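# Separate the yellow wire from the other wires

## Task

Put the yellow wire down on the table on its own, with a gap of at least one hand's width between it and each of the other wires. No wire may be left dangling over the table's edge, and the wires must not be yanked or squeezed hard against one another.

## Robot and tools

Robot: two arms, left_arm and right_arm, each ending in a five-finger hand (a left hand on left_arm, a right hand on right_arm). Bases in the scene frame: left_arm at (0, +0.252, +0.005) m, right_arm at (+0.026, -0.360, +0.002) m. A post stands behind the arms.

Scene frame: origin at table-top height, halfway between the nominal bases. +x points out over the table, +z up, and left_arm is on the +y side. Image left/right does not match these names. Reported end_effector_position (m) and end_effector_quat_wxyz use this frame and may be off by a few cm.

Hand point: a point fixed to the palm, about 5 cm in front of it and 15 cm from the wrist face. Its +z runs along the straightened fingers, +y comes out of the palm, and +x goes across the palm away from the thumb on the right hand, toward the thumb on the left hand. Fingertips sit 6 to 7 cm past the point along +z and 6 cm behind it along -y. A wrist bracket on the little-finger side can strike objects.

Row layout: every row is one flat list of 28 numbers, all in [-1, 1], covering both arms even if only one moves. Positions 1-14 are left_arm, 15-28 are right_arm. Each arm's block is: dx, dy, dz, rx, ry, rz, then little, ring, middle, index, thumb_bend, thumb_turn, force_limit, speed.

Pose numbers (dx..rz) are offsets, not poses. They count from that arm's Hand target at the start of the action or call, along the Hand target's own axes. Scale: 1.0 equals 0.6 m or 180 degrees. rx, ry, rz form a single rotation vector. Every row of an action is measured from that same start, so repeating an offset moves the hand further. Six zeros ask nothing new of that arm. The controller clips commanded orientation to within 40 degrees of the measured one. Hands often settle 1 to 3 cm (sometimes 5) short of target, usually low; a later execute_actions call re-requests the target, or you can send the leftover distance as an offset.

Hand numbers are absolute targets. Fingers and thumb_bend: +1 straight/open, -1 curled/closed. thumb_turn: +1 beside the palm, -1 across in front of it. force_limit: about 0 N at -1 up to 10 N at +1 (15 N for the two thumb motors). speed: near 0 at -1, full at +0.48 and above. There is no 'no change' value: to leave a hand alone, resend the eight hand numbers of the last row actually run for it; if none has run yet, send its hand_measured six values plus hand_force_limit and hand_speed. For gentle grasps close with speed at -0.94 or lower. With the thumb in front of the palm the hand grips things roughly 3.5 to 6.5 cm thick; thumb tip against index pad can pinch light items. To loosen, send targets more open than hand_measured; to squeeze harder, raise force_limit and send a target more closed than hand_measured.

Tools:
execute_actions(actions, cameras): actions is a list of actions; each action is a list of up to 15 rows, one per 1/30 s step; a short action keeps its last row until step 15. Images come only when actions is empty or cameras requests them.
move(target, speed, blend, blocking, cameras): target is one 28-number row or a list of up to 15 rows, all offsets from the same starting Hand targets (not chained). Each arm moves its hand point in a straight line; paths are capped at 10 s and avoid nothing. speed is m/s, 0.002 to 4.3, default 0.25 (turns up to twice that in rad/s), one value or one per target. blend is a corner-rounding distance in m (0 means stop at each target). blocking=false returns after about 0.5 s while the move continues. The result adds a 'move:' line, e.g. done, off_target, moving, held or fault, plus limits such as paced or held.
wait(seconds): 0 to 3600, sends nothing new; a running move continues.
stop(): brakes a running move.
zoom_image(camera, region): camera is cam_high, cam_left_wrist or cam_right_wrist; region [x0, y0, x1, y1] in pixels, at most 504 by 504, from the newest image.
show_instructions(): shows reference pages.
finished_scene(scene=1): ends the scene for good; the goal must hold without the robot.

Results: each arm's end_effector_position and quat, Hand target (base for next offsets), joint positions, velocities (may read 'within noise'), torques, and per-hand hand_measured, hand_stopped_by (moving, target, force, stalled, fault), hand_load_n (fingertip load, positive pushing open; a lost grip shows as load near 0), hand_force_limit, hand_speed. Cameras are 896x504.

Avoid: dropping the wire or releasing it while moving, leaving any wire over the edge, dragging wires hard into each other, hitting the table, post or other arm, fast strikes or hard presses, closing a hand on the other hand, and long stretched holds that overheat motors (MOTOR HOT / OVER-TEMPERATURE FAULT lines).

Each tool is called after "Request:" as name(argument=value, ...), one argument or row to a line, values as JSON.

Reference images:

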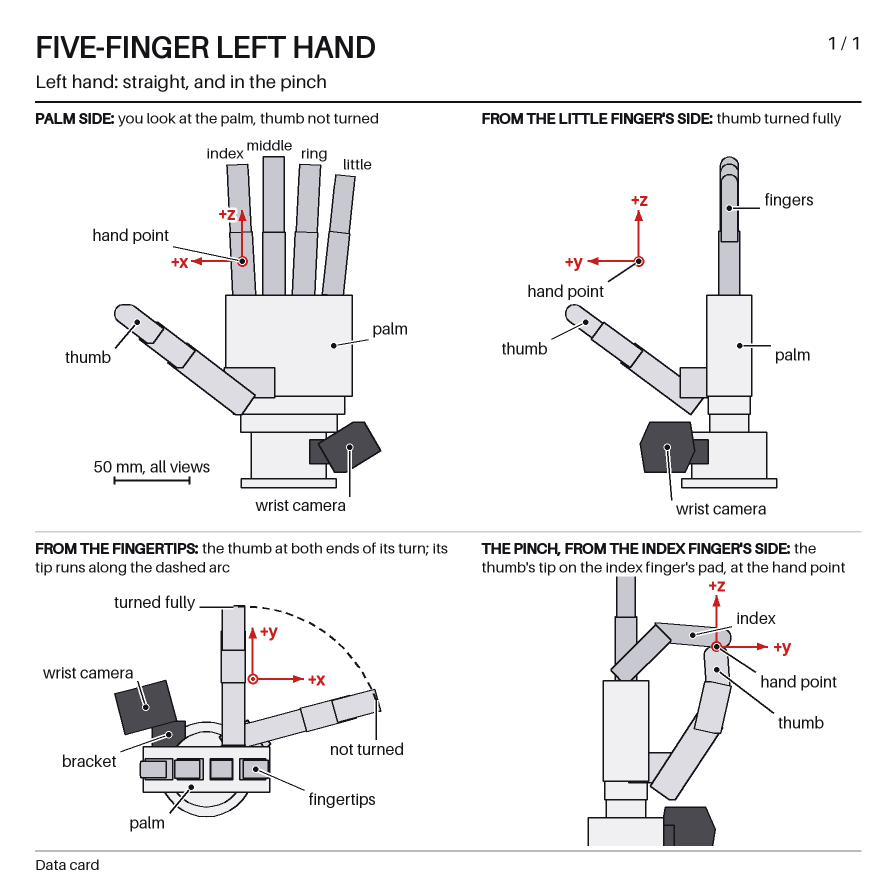

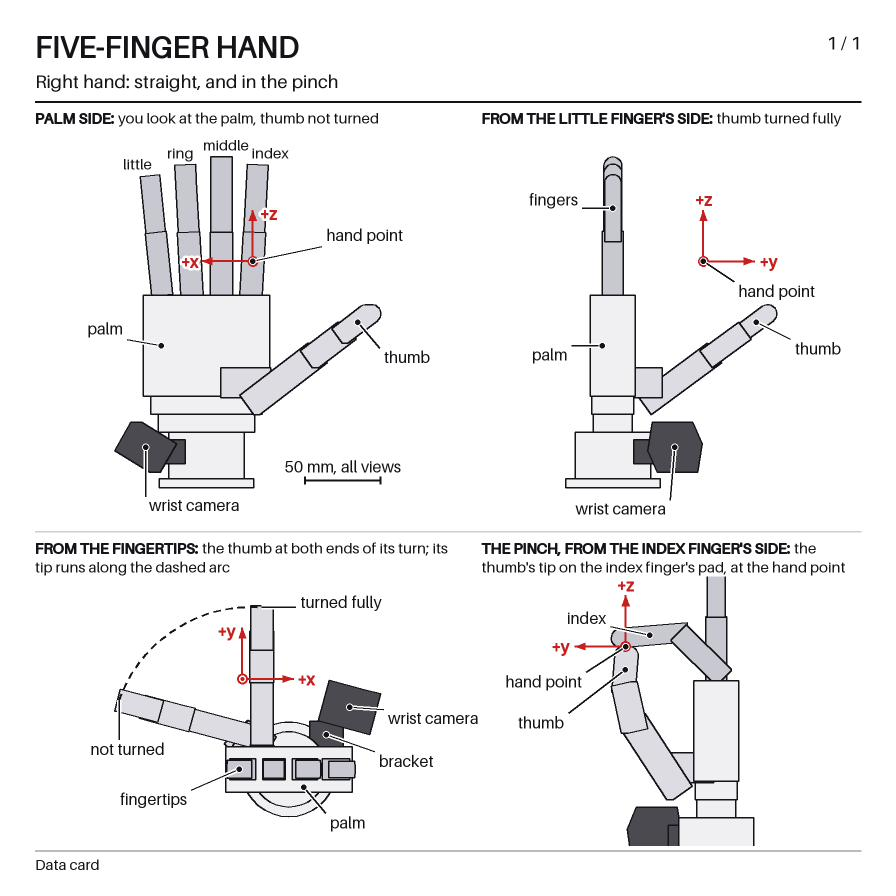

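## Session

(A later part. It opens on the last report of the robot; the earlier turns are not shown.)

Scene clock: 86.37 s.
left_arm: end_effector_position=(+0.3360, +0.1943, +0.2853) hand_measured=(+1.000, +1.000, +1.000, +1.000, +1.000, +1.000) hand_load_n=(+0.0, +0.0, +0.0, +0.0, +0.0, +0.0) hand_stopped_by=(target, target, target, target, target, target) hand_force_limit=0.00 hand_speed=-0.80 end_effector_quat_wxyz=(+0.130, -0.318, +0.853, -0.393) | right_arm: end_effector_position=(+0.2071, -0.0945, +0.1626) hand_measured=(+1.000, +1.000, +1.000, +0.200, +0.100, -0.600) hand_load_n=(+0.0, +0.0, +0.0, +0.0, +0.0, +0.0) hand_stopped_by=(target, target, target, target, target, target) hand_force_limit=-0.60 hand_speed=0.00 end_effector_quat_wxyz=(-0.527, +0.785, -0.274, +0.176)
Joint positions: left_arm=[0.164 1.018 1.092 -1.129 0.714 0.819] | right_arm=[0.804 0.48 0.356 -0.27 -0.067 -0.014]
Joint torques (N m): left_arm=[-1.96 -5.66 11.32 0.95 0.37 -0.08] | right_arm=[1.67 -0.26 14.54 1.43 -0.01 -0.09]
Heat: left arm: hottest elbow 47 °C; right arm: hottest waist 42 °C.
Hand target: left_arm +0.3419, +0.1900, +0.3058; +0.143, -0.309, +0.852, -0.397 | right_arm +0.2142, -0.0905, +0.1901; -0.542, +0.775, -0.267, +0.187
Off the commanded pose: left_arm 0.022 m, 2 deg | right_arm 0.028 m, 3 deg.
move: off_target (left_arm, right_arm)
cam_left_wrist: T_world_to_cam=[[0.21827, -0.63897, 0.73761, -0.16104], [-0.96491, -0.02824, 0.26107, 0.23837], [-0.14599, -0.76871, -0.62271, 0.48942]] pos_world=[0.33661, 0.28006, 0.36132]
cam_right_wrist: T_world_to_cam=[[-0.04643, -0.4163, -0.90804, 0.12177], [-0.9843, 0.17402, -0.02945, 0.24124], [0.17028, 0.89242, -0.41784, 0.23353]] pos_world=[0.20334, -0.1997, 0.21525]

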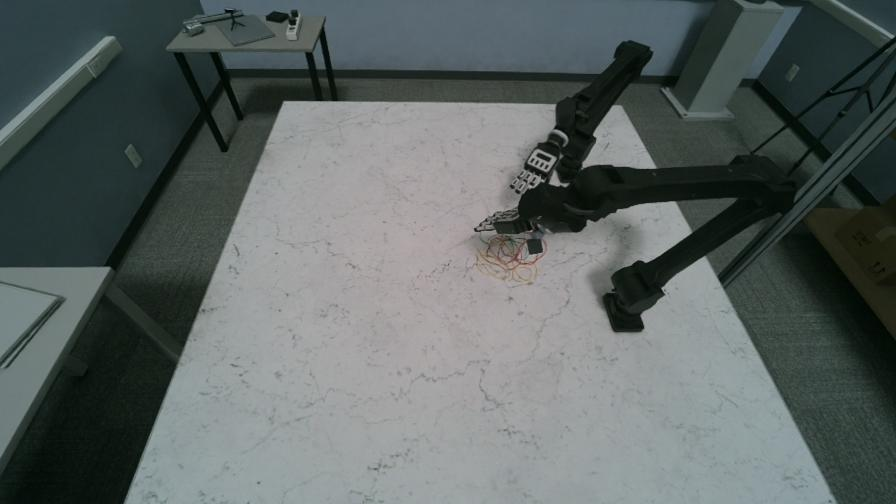

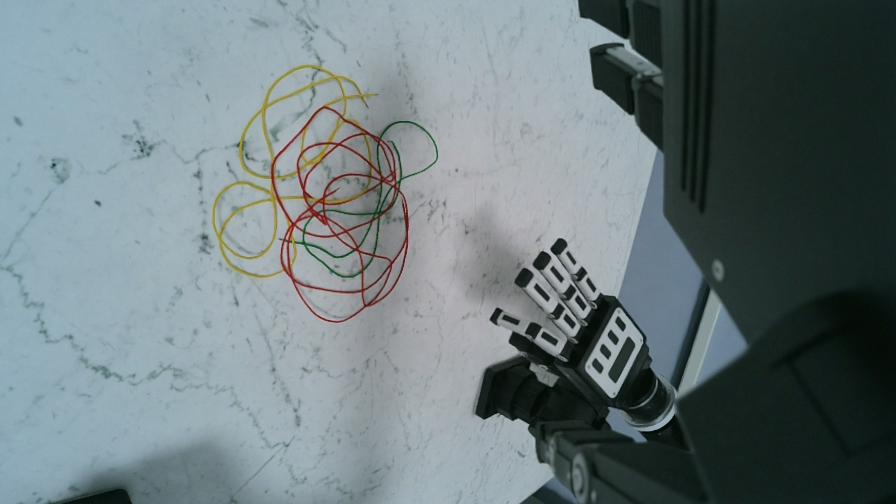

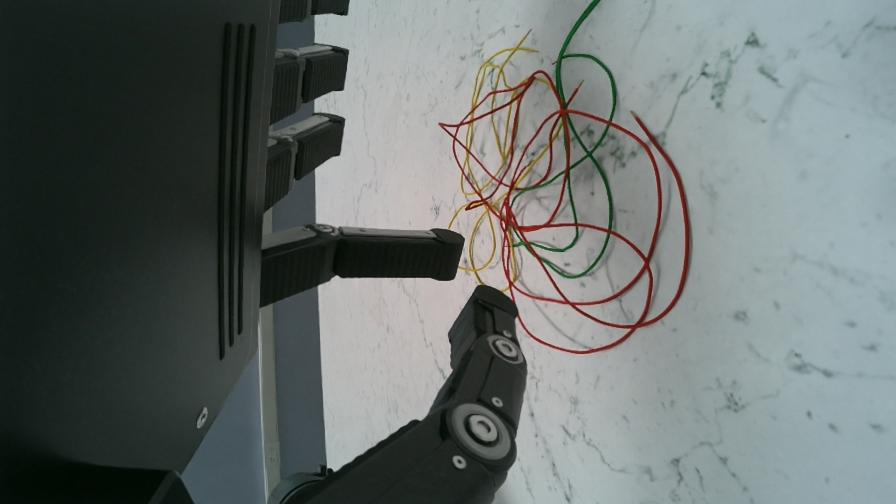

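Request:
move(
  target=[
    [0,0,0,0,0,0,1,1,1,1,1,1,0,-0.8,0.0698,0.0242,0.2705,0,-0.198,-0.072,1,1,1,0.3,0.1,-0.6,-0.6,0],
  ],
  cameras=["all"],
  speed=0.12,
)

Scene clock: 93.70 s.
left_arm: end_effector_position=(+0.3360, +0.1942, +0.2853) hand_measured=(+1.000, +1.000, +1.000, +1.000, +1.000, +1.000) hand_load_n=(+0.0, +0.0, +0.0, +0.0, +0.0, -0.5) hand_stopped_by=(target, target, target, target, target, target) hand_force_limit=0.00 hand_speed=-0.80 end_effector_quat_wxyz=(+0.130, -0.318, +0.853, -0.393) | right_arm: end_effector_position=(+0.3227, -0.0051, +0.1086) hand_measured=(+1.000, +1.000, +1.000, +0.300, +0.100, -0.600) hand_load_n=(-0.5, +0.0, +0.0, -0.5, +0.0, +0.0) hand_stopped_by=(target, target, target, target, target, target) hand_force_limit=-0.60 hand_speed=0.00 end_effector_quat_wxyz=(-0.568, +0.823, -0.010, -0.013)
Joint positions: left_arm=[0.164 1.018 1.092 -1.129 0.714 0.818] | right_arm=[0.497 1.409 0.731 0.027 -0.945 -0.519]
Joint torques (N m): left_arm=[-2.55 -5.77 11.62 0.91 0.35 -0.12] | right_arm=[1.9 -7.88 11.25 1.02 -0.45 -0.12]
Heat: left arm: hottest elbow 46 °C; right arm: hottest waist 42 °C.
Hand target: left_arm +0.3418, +0.1900, +0.3058; +0.143, -0.309, +0.852, -0.397 | right_arm +0.3380, +0.0001, +0.1209; -0.574, +0.819, +0.000, +0.000
Off the commanded pose: left_arm 0.022 m, 2 deg | right_arm 0.020 m, 2 deg.
move: off_target (right_arm)
cam_left_wrist: T_world_to_cam=[[0.2189, -0.63857, 0.73777, -0.16132], [-0.96478, -0.02859, 0.26151, 0.2382], [-0.1459, -0.76903, -0.62234, 0.48927]] pos_world=[0.33651, 0.28006, 0.36122]
cam_right_wrist: T_world_to_cam=[[0.20191, -0.32947, -0.92233, 0.03719], [-0.88382, -0.46706, -0.02664, 0.30191], [-0.42201, 0.82055, -0.38549, 0.29865]] pos_world=[0.38535, -0.09179, 0.15747]

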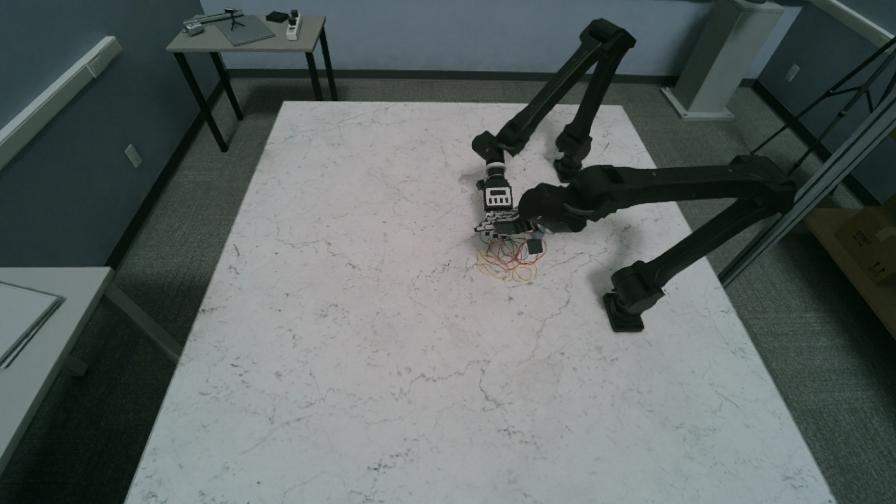

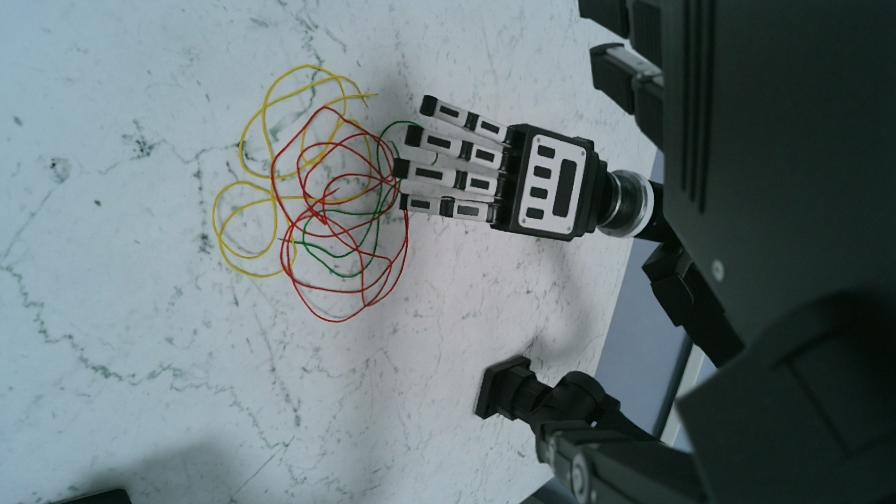

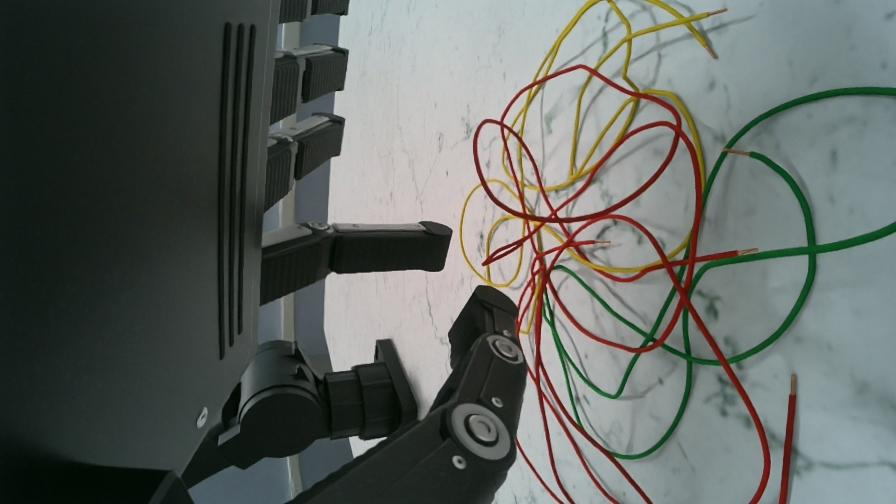

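Request:
zoom_image(
  camera="cam_right_wrist",
  region=[440, 40, 740, 300],
)

Request:
zoom_image(
  camera="cam_right_wrist",
  region=[450, 170, 600, 320],
)

Scaled by 1.680 from the camera's image (finer frame: 1280x720).

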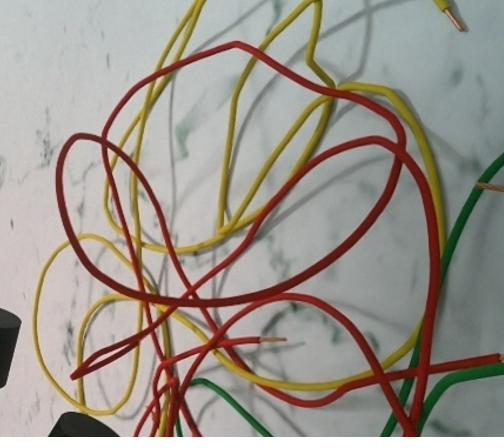

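Scaled by 3.360 from the camera's image (finer frame: 1280x720).

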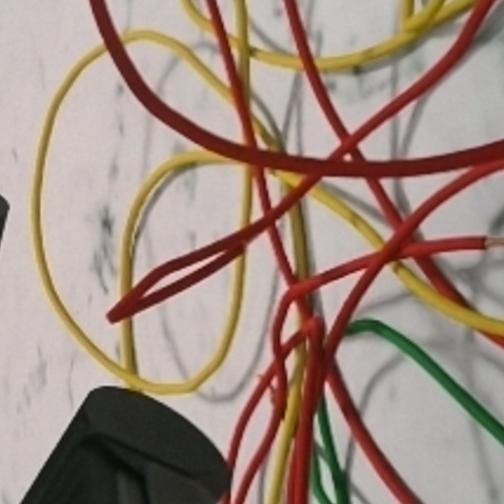

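Request:
move(
  target=[
    [0,0,0,0,0,0,1,1,1,1,1,1,0,-0.8,0.03,0.0225,0.026,0,0,0,1,1,1,0.3,0.1,-0.6,-0.6,0],
  ],
  cameras=["cam_left_wrist","cam_right_wrist"],
  speed=0.05,
)

Scene clock: 99.53 s.
left_arm: end_effector_position=(+0.3360, +0.1942, +0.2853) hand_measured=(+1.000, +1.000, +1.000, +1.000, +1.000, +1.000) hand_load_n=(+0.0, -0.5, +0.0, +0.0, +0.0, +0.0) hand_stopped_by=(target, target, target, target, target, target) hand_force_limit=0.00 hand_speed=-0.80 end_effector_quat_wxyz=(+0.130, -0.318, +0.853, -0.393) | right_arm: end_effector_position=(+0.3370, +0.0031, +0.0905) hand_measured=(+1.000, +1.000, +1.000, +0.300, +0.100, -0.600) hand_load_n=(+0.0, +0.0, +0.0, -0.5, +0.0, +0.0) hand_stopped_by=(target, target, target, target, target, target) hand_force_limit=-0.60 hand_speed=0.00 end_effector_quat_wxyz=(-0.563, +0.826, -0.014, -0.020)
Joint positions: left_arm=[0.164 1.018 1.092 -1.129 0.714 0.818] | right_arm=[0.497 1.492 0.766 0.054 -0.946 -0.522]
Joint torques (N m): left_arm=[-2.73 -5.19 11.7 0.85 0.36 -0.11] | right_arm=[1.61 -8.35 10.89 1.91 -0.47 -0.11]
Heat: left arm: hottest elbow 45 °C; right arm: hottest waist 42 °C.
Hand target: left_arm +0.3418, +0.1900, +0.3058; +0.143, -0.309, +0.852, -0.397 | right_arm +0.3560, +0.0101, +0.1028; -0.574, +0.819, -0.001, +0.000
Off the commanded pose: left_arm 0.022 m, 2 deg | right_arm 0.024 m, 3 deg.
move: off_target (right_arm)
cam_left_wrist: T_world_to_cam=[[0.2189, -0.63857, 0.73777, -0.16132], [-0.96478, -0.02859, 0.26151, 0.2382], [-0.1459, -0.76903, -0.62234, 0.48927]] pos_world=[0.33651, 0.28006, 0.36122]
cam_right_wrist: T_world_to_cam=[[0.18815, -0.33861, -0.92192, 0.02491], [-0.88345, -0.46844, -0.00825, 0.31602], [-0.42908, 0.81603, -0.38728, 0.29356]] pos_world=[0.40046, -0.08309, 0.13926]

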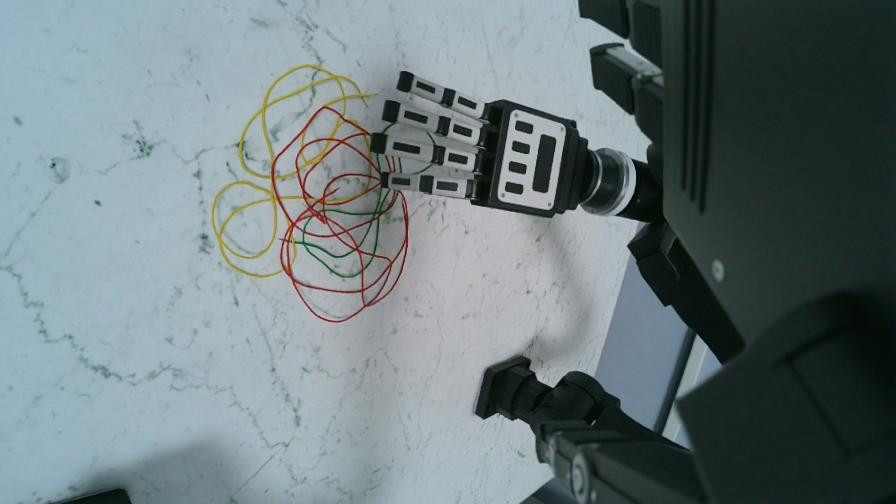

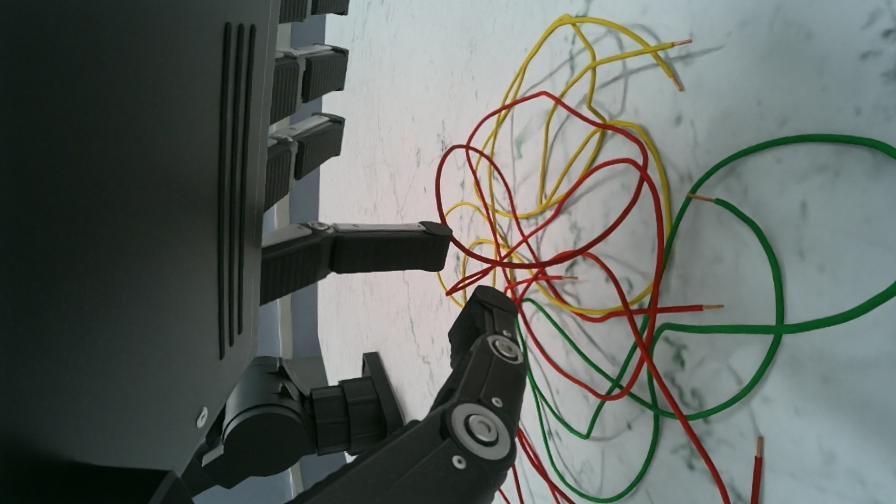

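Request:
move(
  target=[
    [0,0,0,0,0,0,1,1,1,1,1,1,0,-0.8,0.0133,0.0200,0.0183,0,0,0,1,1,1,0.3,0.1,-0.6,-0.6,0],
  ],
  cameras=["cam_left_wrist","cam_right_wrist"],
  speed=0.04,
)

Request:
zoom_image(
  camera="cam_right_wrist",
  region=[400, 150, 580, 330],
)

Scene clock: 101.57 s.
left_arm: end_effector_position=(+0.3360, +0.1942, +0.2853) hand_measured=(+1.000, +1.000, +1.000, +1.000, +1.000, +1.000) hand_load_n=(-0.5, +0.0, +0.0, +0.0, -0.5, -0.5) hand_stopped_by=(target, target, target, target, target, target) hand_force_limit=0.00 hand_speed=-0.80 end_effector_quat_wxyz=(+0.130, -0.318, +0.853, -0.393) | right_arm: end_effector_position=(+0.3462, +0.0085, +0.0766) hand_measured=(+1.000, +1.000, +1.000, +0.300, +0.100, -0.600) hand_load_n=(+0.0, +0.0, +0.0, +0.0, +0.0, -0.5) hand_stopped_by=(target, target, target, target, target, target) hand_force_limit=-0.60 hand_speed=0.00 end_effector_quat_wxyz=(-0.564, +0.825, -0.013, -0.018)
Joint positions: left_arm=[0.164 1.018 1.092 -1.129 0.714 0.818] | right_arm=[0.497 1.547 0.778 0.1 -0.946 -0.522]
Joint torques (N m): left_arm=[-2.37 -5.95 11.44 0.87 0.38 -0.08] | right_arm=[2.26 -9.05 10.61 1.73 -0.38 -0.07]
Heat: left arm: hottest elbow 45 °C; right arm: hottest waist 42 °C.
Hand target: left_arm +0.3418, +0.1900, +0.3058; +0.143, -0.309, +0.852, -0.397 | right_arm +0.3639, +0.0163, +0.0878; -0.574, +0.819, +0.000, +0.000
Off the commanded pose: left_arm 0.022 m, 2 deg | right_arm 0.022 m, 3 deg.
move: off_target (right_arm)
cam_left_wrist: T_world_to_cam=[[0.2189, -0.63857, 0.73777, -0.16132], [-0.96478, -0.02859, 0.26151, 0.2382], [-0.1459, -0.76903, -0.62234, 0.48927]] pos_world=[0.33651, 0.28006, 0.36122]
cam_right_wrist: T_world_to_cam=[[0.1914, -0.33666, -0.92197, 0.01102], [-0.88344, -0.46838, -0.01237, 0.32685], [-0.42767, 0.81687, -0.38707, 0.28718]] pos_world=[0.40946, -0.07779, 0.12536]

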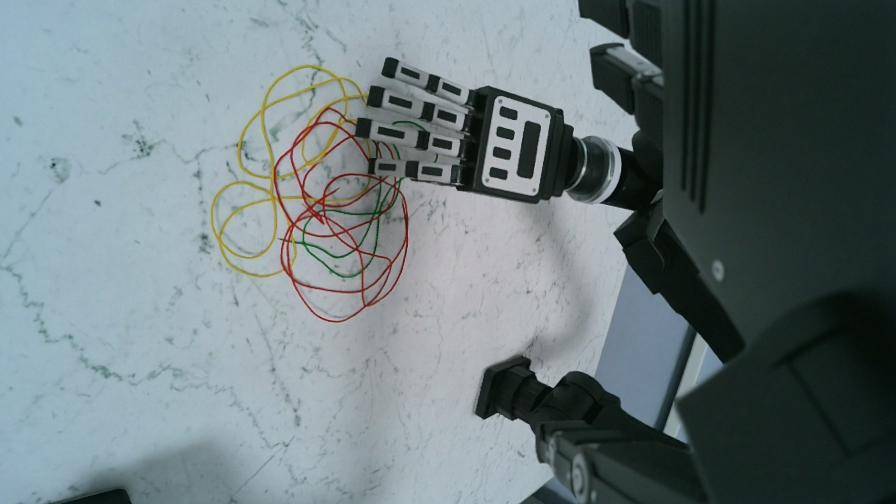

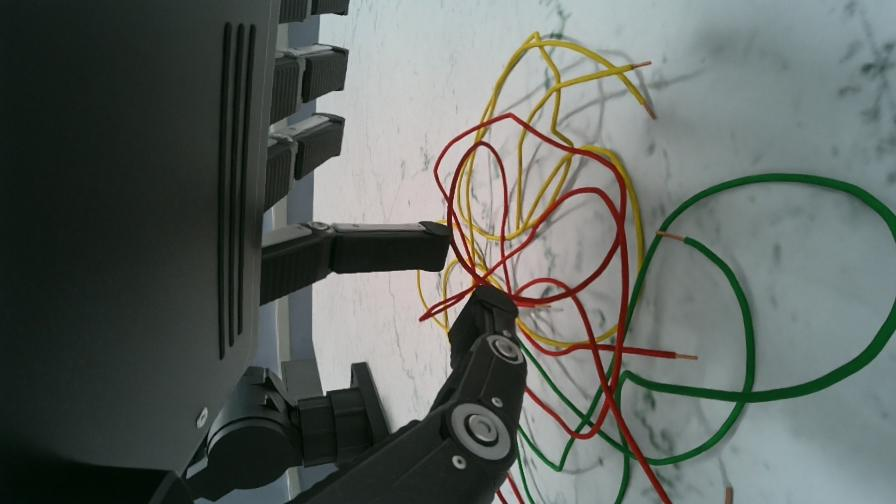

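Scaled by 2.800 from the camera's image (finer frame: 1280x720).

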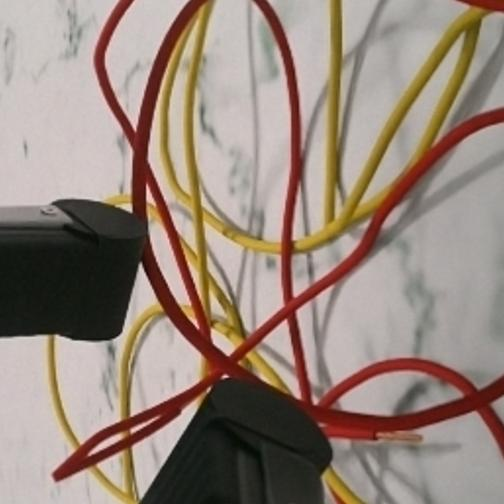

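Request:
zoom_image(
  camera="cam_left_wrist",
  region=[320, 100, 440, 220],
)

Scaled by 4.200 from the camera's image (finer frame: 1280x720).

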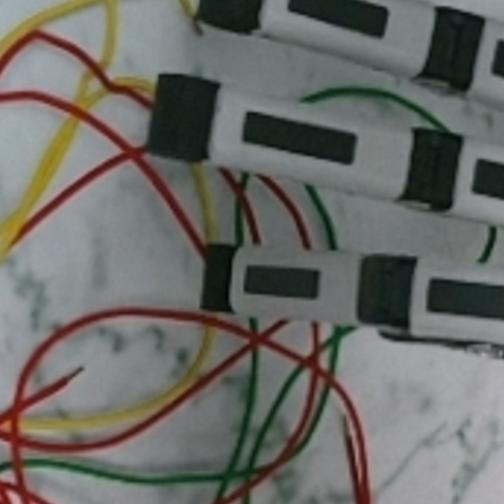

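Request:
move(
  target=[
    [0,0,0,0,0,0,1,1,1,1,1,1,0,-0.8,0,0,0,0,0,0,1,1,1,-0.15,0.1,-0.6,-0.6,-0.7],
  ],
  cameras=["cam_left_wrist","cam_right_wrist"],
  speed=0.04,
)

Request:
zoom_image(
  camera="cam_right_wrist",
  region=[400, 150, 580, 330],
)

Scene clock: 103.83 s.
left_arm: end_effector_position=(+0.3360, +0.1942, +0.2853) hand_measured=(+1.000, +1.000, +1.000, +1.000, +1.000, +1.000) hand_load_n=(+0.0, +0.0, +0.0, +0.0, +0.0, +0.0) hand_stopped_by=(target, target, target, target, target, target) hand_force_limit=0.00 hand_speed=-0.80 end_effector_quat_wxyz=(+0.130, -0.318, +0.853, -0.393) | right_arm: end_effector_position=(+0.3465, +0.0087, +0.0768) hand_measured=(+1.000, +1.000, +1.000, -0.150, +0.100, -0.600) hand_load_n=(+0.0, +0.0, +0.0, +0.0, +0.0, +0.0) hand_stopped_by=(target, target, target, target, target, target) hand_force_limit=-0.60 hand_speed=-0.70 end_effector_quat_wxyz=(-0.565, +0.825, -0.012, -0.018)
Joint positions: left_arm=[0.164 1.018 1.092 -1.129 0.714 0.818] | right_arm=[0.497 1.547 0.779 0.1 -0.946 -0.522]
Joint torques (N m): left_arm=[-2.67 -6.18 11.41 0.77 0.4 -0.09] | right_arm=[1.96 -9.17 10.54 1.73 -0.36 -0.08]
Heat: left arm: hottest elbow 45 °C; right arm: hottest waist 42 °C.
Hand target: left_arm +0.3418, +0.1900, +0.3058; +0.143, -0.309, +0.852, -0.397 | right_arm +0.3640, +0.0163, +0.0879; -0.574, +0.819, +0.000, +0.000
Off the commanded pose: left_arm 0.022 m, 2 deg | right_arm 0.022 m, 3 deg.
move: done
cam_left_wrist: T_world_to_cam=[[0.2189, -0.63857, 0.73777, -0.16132], [-0.96478, -0.02859, 0.26151, 0.2382], [-0.1459, -0.76903, -0.62234, 0.48927]] pos_world=[0.33651, 0.28006, 0.36122]
cam_right_wrist: T_world_to_cam=[[0.19205, -0.33632, -0.92196, 0.01107], [-0.8834, -0.46844, -0.01313, 0.32729], [-0.42746, 0.81698, -0.38706, 0.28719]] pos_world=[0.40976, -0.07759, 0.12566]

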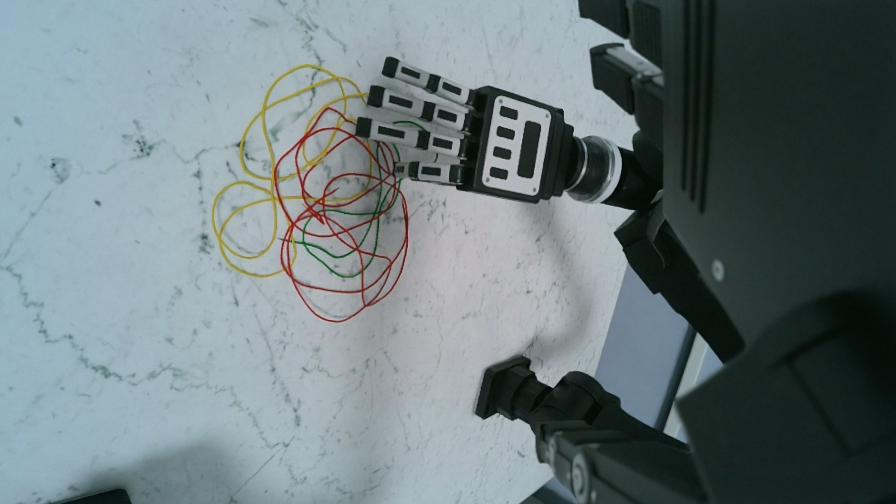

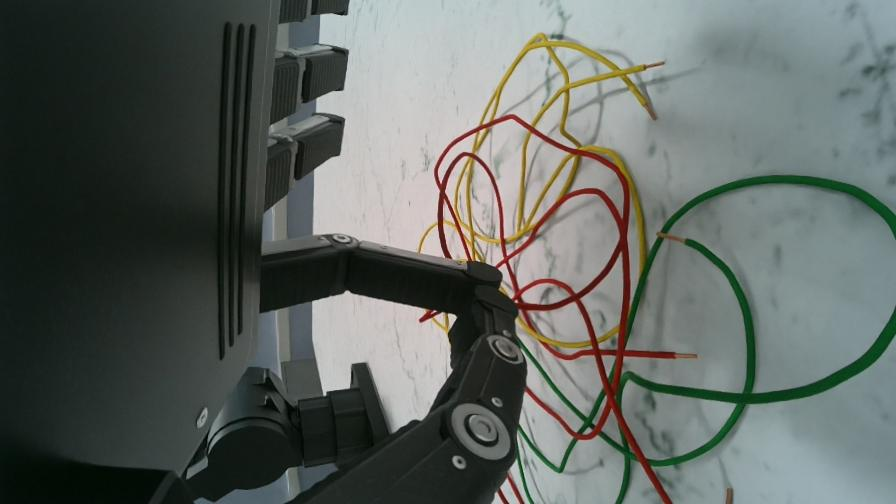

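Scaled by 2.800 from the camera's image (finer frame: 1280x720).

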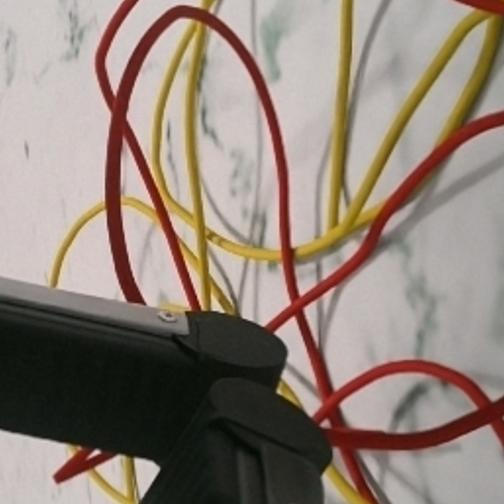

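Request:
zoom_image(
  camera="cam_left_wrist",
  region=[340, 110, 440, 210],
)

Scaled by 5.040 from the camera's image (finer frame: 1280x720).

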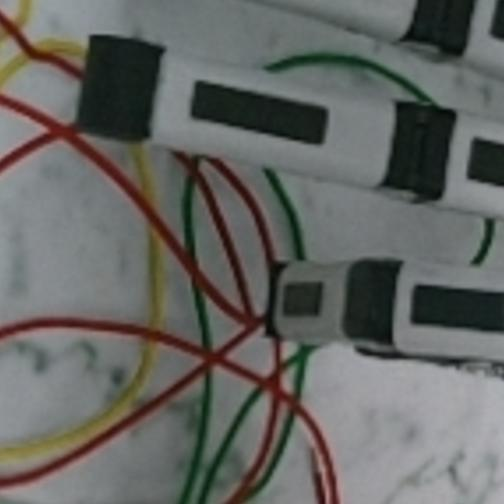

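Request:
move(
  target=[
    [0,0,0,0,0,0,1,1,1,1,1,1,0,-0.8,0,0,0,0,0,0,1,1,1,0.4,0.1,-0.6,-0.6,-0.2],
    [0,0,0,0,0,0,1,1,1,1,1,1,0,-0.8,0.005,0.025,-0.0033,0,0,0,1,1,1,0.4,0.1,-0.6,-0.6,-0.2],
  ],
  cameras=["cam_left_wrist","cam_right_wrist"],
  speed=0.04,
)

Request:
zoom_image(
  camera="cam_right_wrist",
  region=[400, 150, 580, 330],
)

Request:
zoom_image(
  camera="cam_left_wrist",
  region=[340, 110, 440, 210],
)

Scene clock: 108.27 s.
left_arm: end_effector_position=(+0.3360, +0.1942, +0.2853) hand_measured=(+1.000, +1.000, +1.000, +1.000, +1.000, +1.000) hand_load_n=(+0.0, +0.0, +0.0, +0.0, -0.5, +0.0) hand_stopped_by=(target, target, target, target, target, target) hand_force_limit=0.00 hand_speed=-0.80 end_effector_quat_wxyz=(+0.130, -0.318, +0.853, -0.393) | right_arm: end_effector_position=(+0.3533, +0.0052, +0.0682) hand_measured=(+1.000, +1.000, +1.000, +0.400, +0.100, -0.600) hand_load_n=(+0.0, +0.0, +0.0, +0.0, +0.0, +0.0) hand_stopped_by=(target, target, target, target, target, target) hand_force_limit=-0.60 hand_speed=-0.20 end_effector_quat_wxyz=(-0.567, +0.824, -0.011, -0.015)
Joint positions: left_arm=[0.164 1.018 1.092 -1.129 0.714 0.818] | right_arm=[0.481 1.574 0.779 0.125 -0.958 -0.535]
Joint torques (N m): left_arm=[-3.37 -6.48 11.58 0.91 0.4 -0.01] | right_arm=[1.67 -8.76 9.21 1.73 -0.49 -0.09]
Heat: left arm: hottest elbow 45 °C; right arm: hottest waist 42 °C.
Hand target: left_arm +0.3418, +0.1900, +0.3058; +0.143, -0.309, +0.852, -0.397 | right_arm +0.3671, +0.0092, +0.0744; -0.574, +0.819, -0.001, +0.000
Off the commanded pose: left_arm 0.022 m, 2 deg | right_arm 0.016 m, 2 deg.
move: off_target (right_arm)
cam_left_wrist: T_world_to_cam=[[0.2189, -0.63857, 0.73777, -0.16132], [-0.96478, -0.02859, 0.26151, 0.2382], [-0.1459, -0.76903, -0.62234, 0.48927]] pos_world=[0.33651, 0.28006, 0.36122]
cam_right_wrist: T_world_to_cam=[[0.19754, -0.33208, -0.92233, -0.00139], [-0.88414, -0.46674, -0.02131, 0.33239], [-0.42341, 0.81968, -0.38581, 0.28813]] pos_world=[0.41615, -0.08149, 0.11697]

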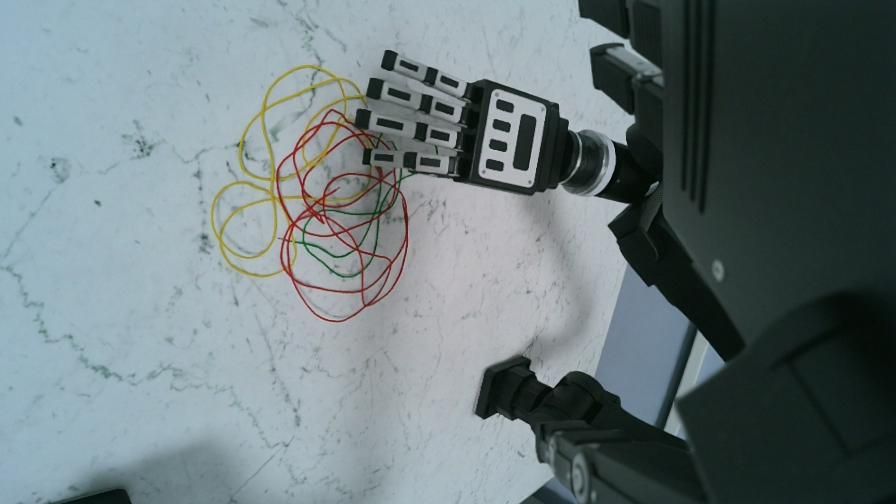

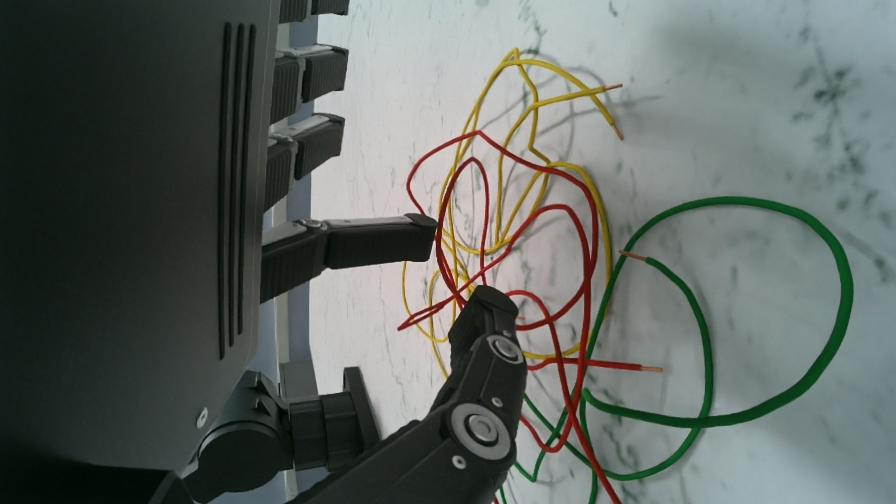

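Scaled by 2.800 from the camera's image (finer frame: 1280x720).

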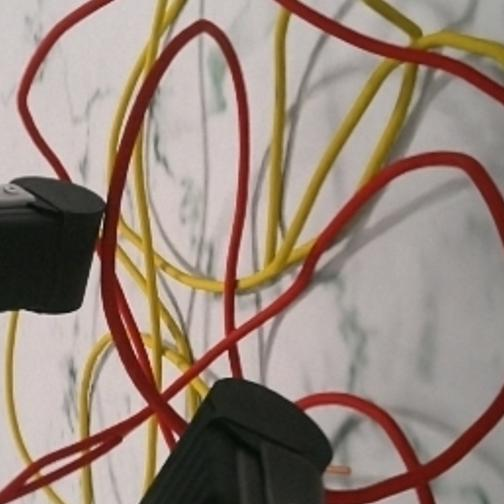

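Scaled by 5.040 from the camera's image (finer frame: 1280x720).

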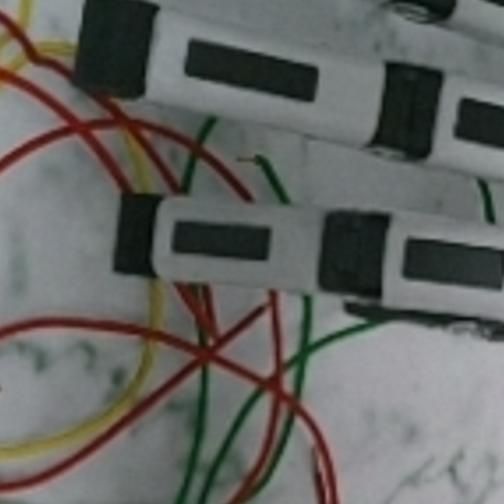

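Request:
move(
  target=[
    [0,0,0,0,0,0,1,1,1,1,1,1,0,-0.8,0,0.0133,0.01,0,0,0,1,1,1,0.4,0.1,-0.6,-0.6,-0.2],
  ],
  cameras=["cam_left_wrist","cam_right_wrist"],
  speed=0.04,
)

Request:
zoom_image(
  camera="cam_right_wrist",
  region=[400, 150, 580, 330],
)

Request:
zoom_image(
  camera="cam_left_wrist",
  region=[340, 110, 440, 210],
)

Scene clock: 110.33 s.
left_arm: end_effector_position=(+0.3360, +0.1942, +0.2853) hand_measured=(+1.000, +1.000, +1.000, +1.000, +1.000, +1.000) hand_load_n=(+0.0, +0.0, +0.0, -0.5, +0.0, +0.0) hand_stopped_by=(target, target, target, target, target, target) hand_force_limit=0.00 hand_speed=-0.80 end_effector_quat_wxyz=(+0.130, -0.318, +0.853, -0.393) | right_arm: end_effector_position=(+0.3570, +0.0072, +0.0602) hand_measured=(+1.000, +1.000, +1.000, +0.400, +0.100, -0.600) hand_load_n=(+0.0, +0.0, +0.0, +0.0, +0.0, +0.0) hand_stopped_by=(target, target, target, target, target, target) hand_force_limit=-0.60 hand_speed=-0.20 end_effector_quat_wxyz=(-0.568, +0.823, -0.009, -0.011)
Joint positions: left_arm=[0.164 1.018 1.092 -1.129 0.714 0.818] | right_arm=[0.481 1.6 0.779 0.16 -0.958 -0.536]
Joint torques (N m): left_arm=[-2.37 -5.77 11.51 0.77 0.35 -0.09] | right_arm=[2.14 -9.23 8.72 1.88 -0.28 -0.07]
Heat: left arm: hottest elbow 45 °C; right arm: hottest waist 42 °C.
Hand target: left_arm +0.3418, +0.1900, +0.3058; +0.143, -0.309, +0.852, -0.397 | right_arm +0.3671, +0.0121, +0.0648; -0.574, +0.819, -0.001, +0.000
Off the commanded pose: left_arm 0.022 m, 2 deg | right_arm 0.012 m, 2 deg.
move: off_target (right_arm)
cam_left_wrist: T_world_to_cam=[[0.2189, -0.63857, 0.73777, -0.16132], [-0.96478, -0.02859, 0.26151, 0.2382], [-0.1459, -0.76903, -0.62234, 0.48927]] pos_world=[0.33651, 0.28006, 0.36122]
cam_right_wrist: T_world_to_cam=[[0.20495, -0.32799, -0.92218, -0.01137], [-0.8839, -0.46669, -0.03046, 0.33684], [-0.42038, 0.82135, -0.38556, 0.28376]] pos_world=[0.41935, -0.0796, 0.10918]

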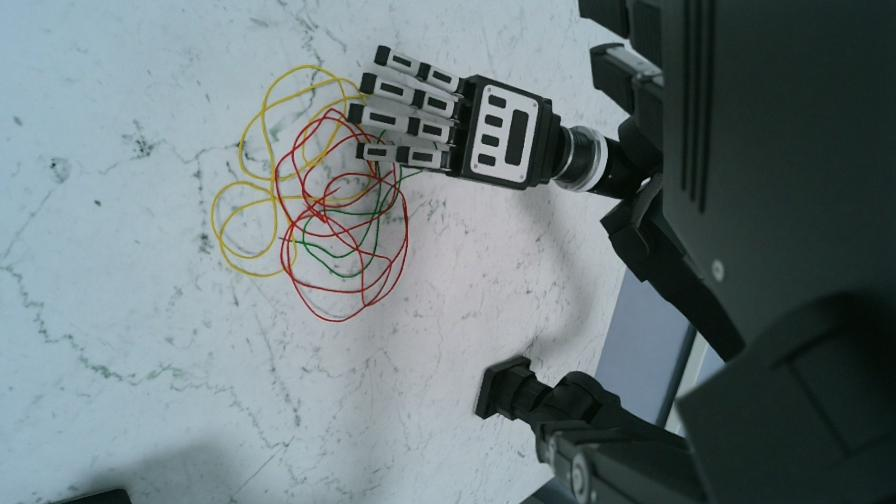

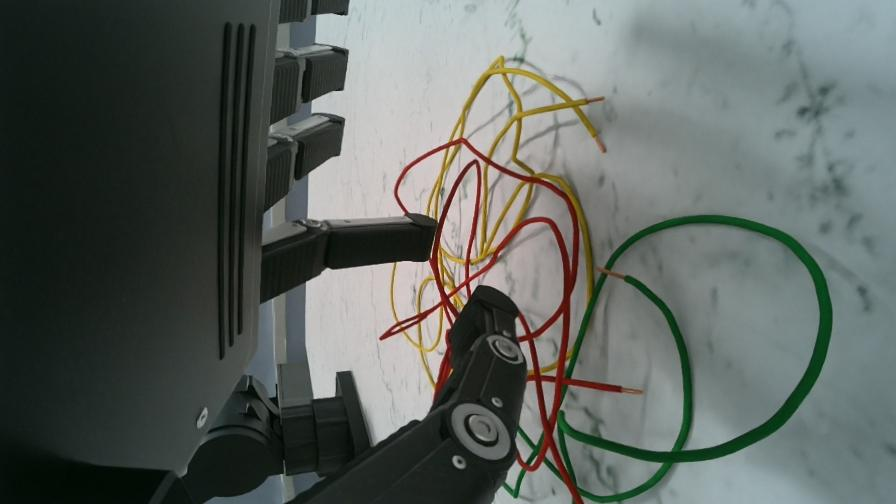

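Scaled by 2.800 from the camera's image (finer frame: 1280x720).

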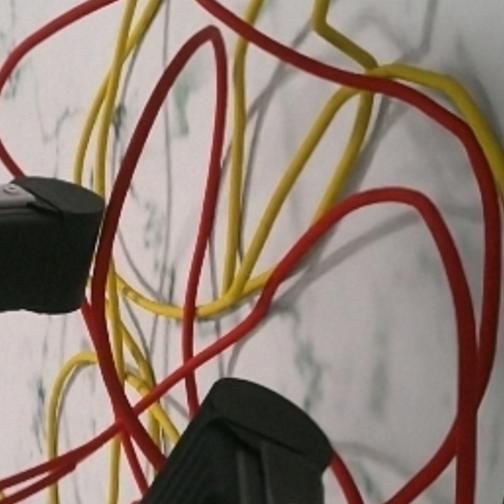

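Scaled by 5.040 from the camera's image (finer frame: 1280x720).

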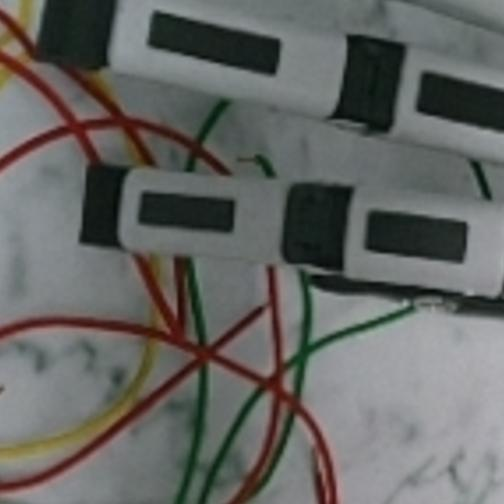

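Request:
move(
  target=[
    [0,0,0,0,0,0,1,1,1,1,1,1,0,-0.8,0,-0.02,0,0,0,0,1,1,1,0.5,0.1,-0.6,-0.6,-0.2],
    [0,0,0,0,0,0,1,1,1,1,1,1,0,-0.8,-0.005,-0.02,0.0167,0,0,0,1,1,1,0.5,0.1,-0.6,-0.6,-0.2],
    [0,0,0,0,0,0,1,1,1,1,1,1,0,-0.8,-0.005,0.0067,0.0167,0,0,0,1,1,1,0.5,0.1,-0.6,-0.6,-0.2],
  ],
  cameras=["cam_left_wrist","cam_right_wrist"],
  speed=0.04,
)

Request:
zoom_image(
  camera="cam_right_wrist",
  region=[400, 150, 580, 330],
)

Request:
zoom_image(
  camera="cam_left_wrist",
  region=[340, 110, 440, 210],
)

Scene clock: 113.13 s.
left_arm: end_effector_position=(+0.3360, +0.1942, +0.2853) hand_measured=(+1.000, +1.000, +1.000, +1.000, +1.000, +1.000) hand_load_n=(+0.0, +0.0, +0.0, +0.0, +0.0, +0.0) hand_stopped_by=(target, target, target, target, target, target) hand_force_limit=0.00 hand_speed=-0.80 end_effector_quat_wxyz=(+0.130, -0.318, +0.853, -0.393) | right_arm: end_effector_position=(+0.3557, +0.0168, +0.0540) hand_measured=(+1.000, +1.000, +1.000, +0.500, +0.100, -0.600) hand_load_n=(+0.0, +0.0, +0.0, +0.0, +0.0, +0.0) hand_stopped_by=(target, target, target, target, target, target) hand_force_limit=-0.60 hand_speed=-0.20 end_effector_quat_wxyz=(-0.568, +0.823, -0.004, -0.007)
Joint positions: left_arm=[0.164 1.018 1.092 -1.129 0.714 0.818] | right_arm=[0.504 1.62 0.779 0.2 -0.937 -0.524]
Joint torques (N m): left_arm=[-2.26 -5.6 11.59 0.99 0.41 -0.07] | right_arm=[2.14 -9.29 8.17 1.78 -0.46 0.05]
Heat: left arm: hottest elbow 45 °C; right arm: hottest waist 42 °C.
Hand target: left_arm +0.3418, +0.1900, +0.3058; +0.143, -0.309, +0.852, -0.397 | right_arm +0.3640, +0.0203, +0.0576; -0.574, +0.819, -0.001, +0.000
Off the commanded pose: left_arm 0.022 m, 2 deg | right_arm 0.010 m, 1 deg.
move: done
cam_left_wrist: T_world_to_cam=[[0.2189, -0.63857, 0.73777, -0.16132], [-0.96478, -0.02859, 0.26151, 0.2382], [-0.1459, -0.76903, -0.62234, 0.48927]] pos_world=[0.33651, 0.28006, 0.36122]
cam_right_wrist: T_world_to_cam=[[0.21701, -0.32825, -0.91932, -0.01817], [-0.88244, -0.46864, -0.04097, 0.34014], [-0.41739, 0.82014, -0.39136, 0.27231]] pos_world=[0.41775, -0.06989, 0.1038]

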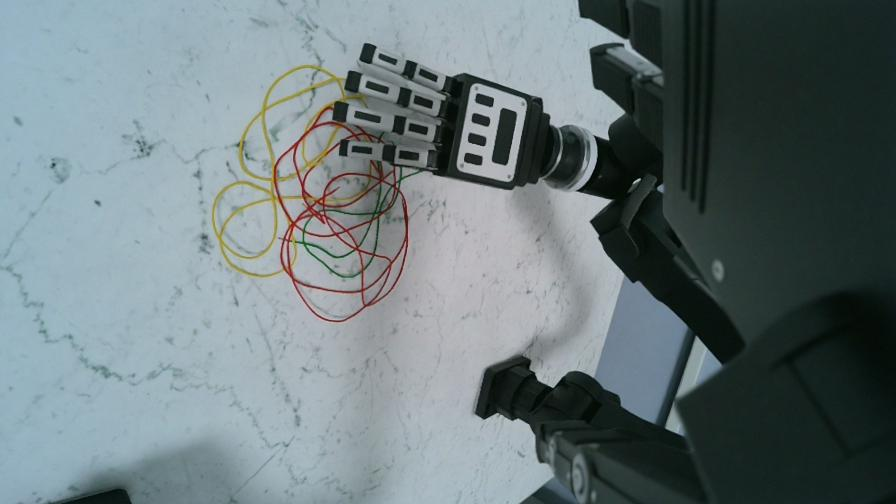

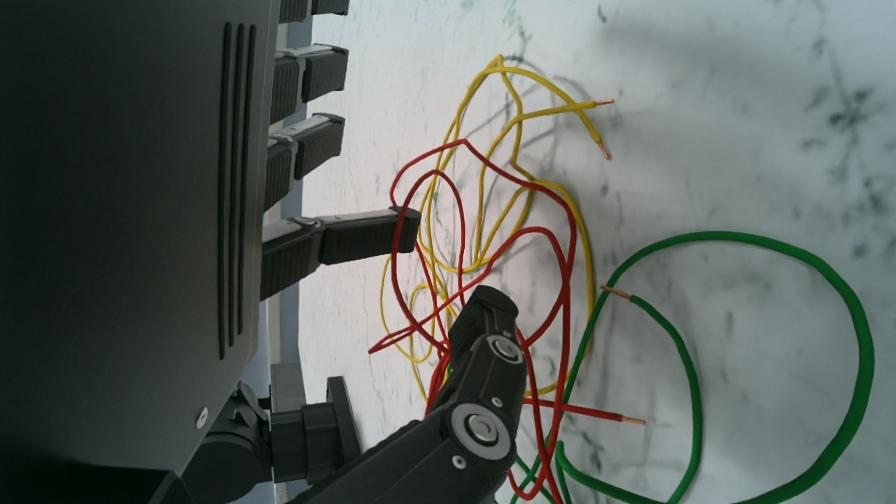

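Scaled by 2.800 from the camera's image (finer frame: 1280x720).

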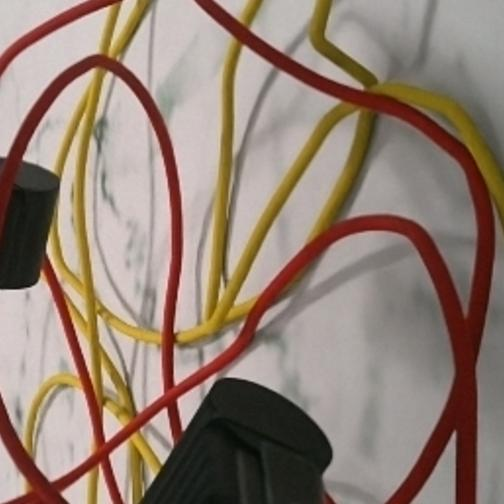

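Scaled by 5.040 from the camera's image (finer frame: 1280x720).

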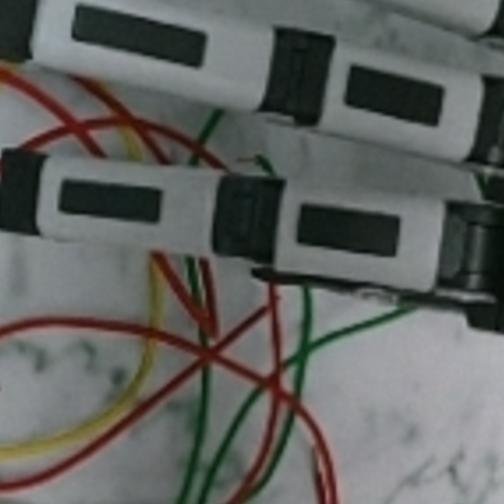

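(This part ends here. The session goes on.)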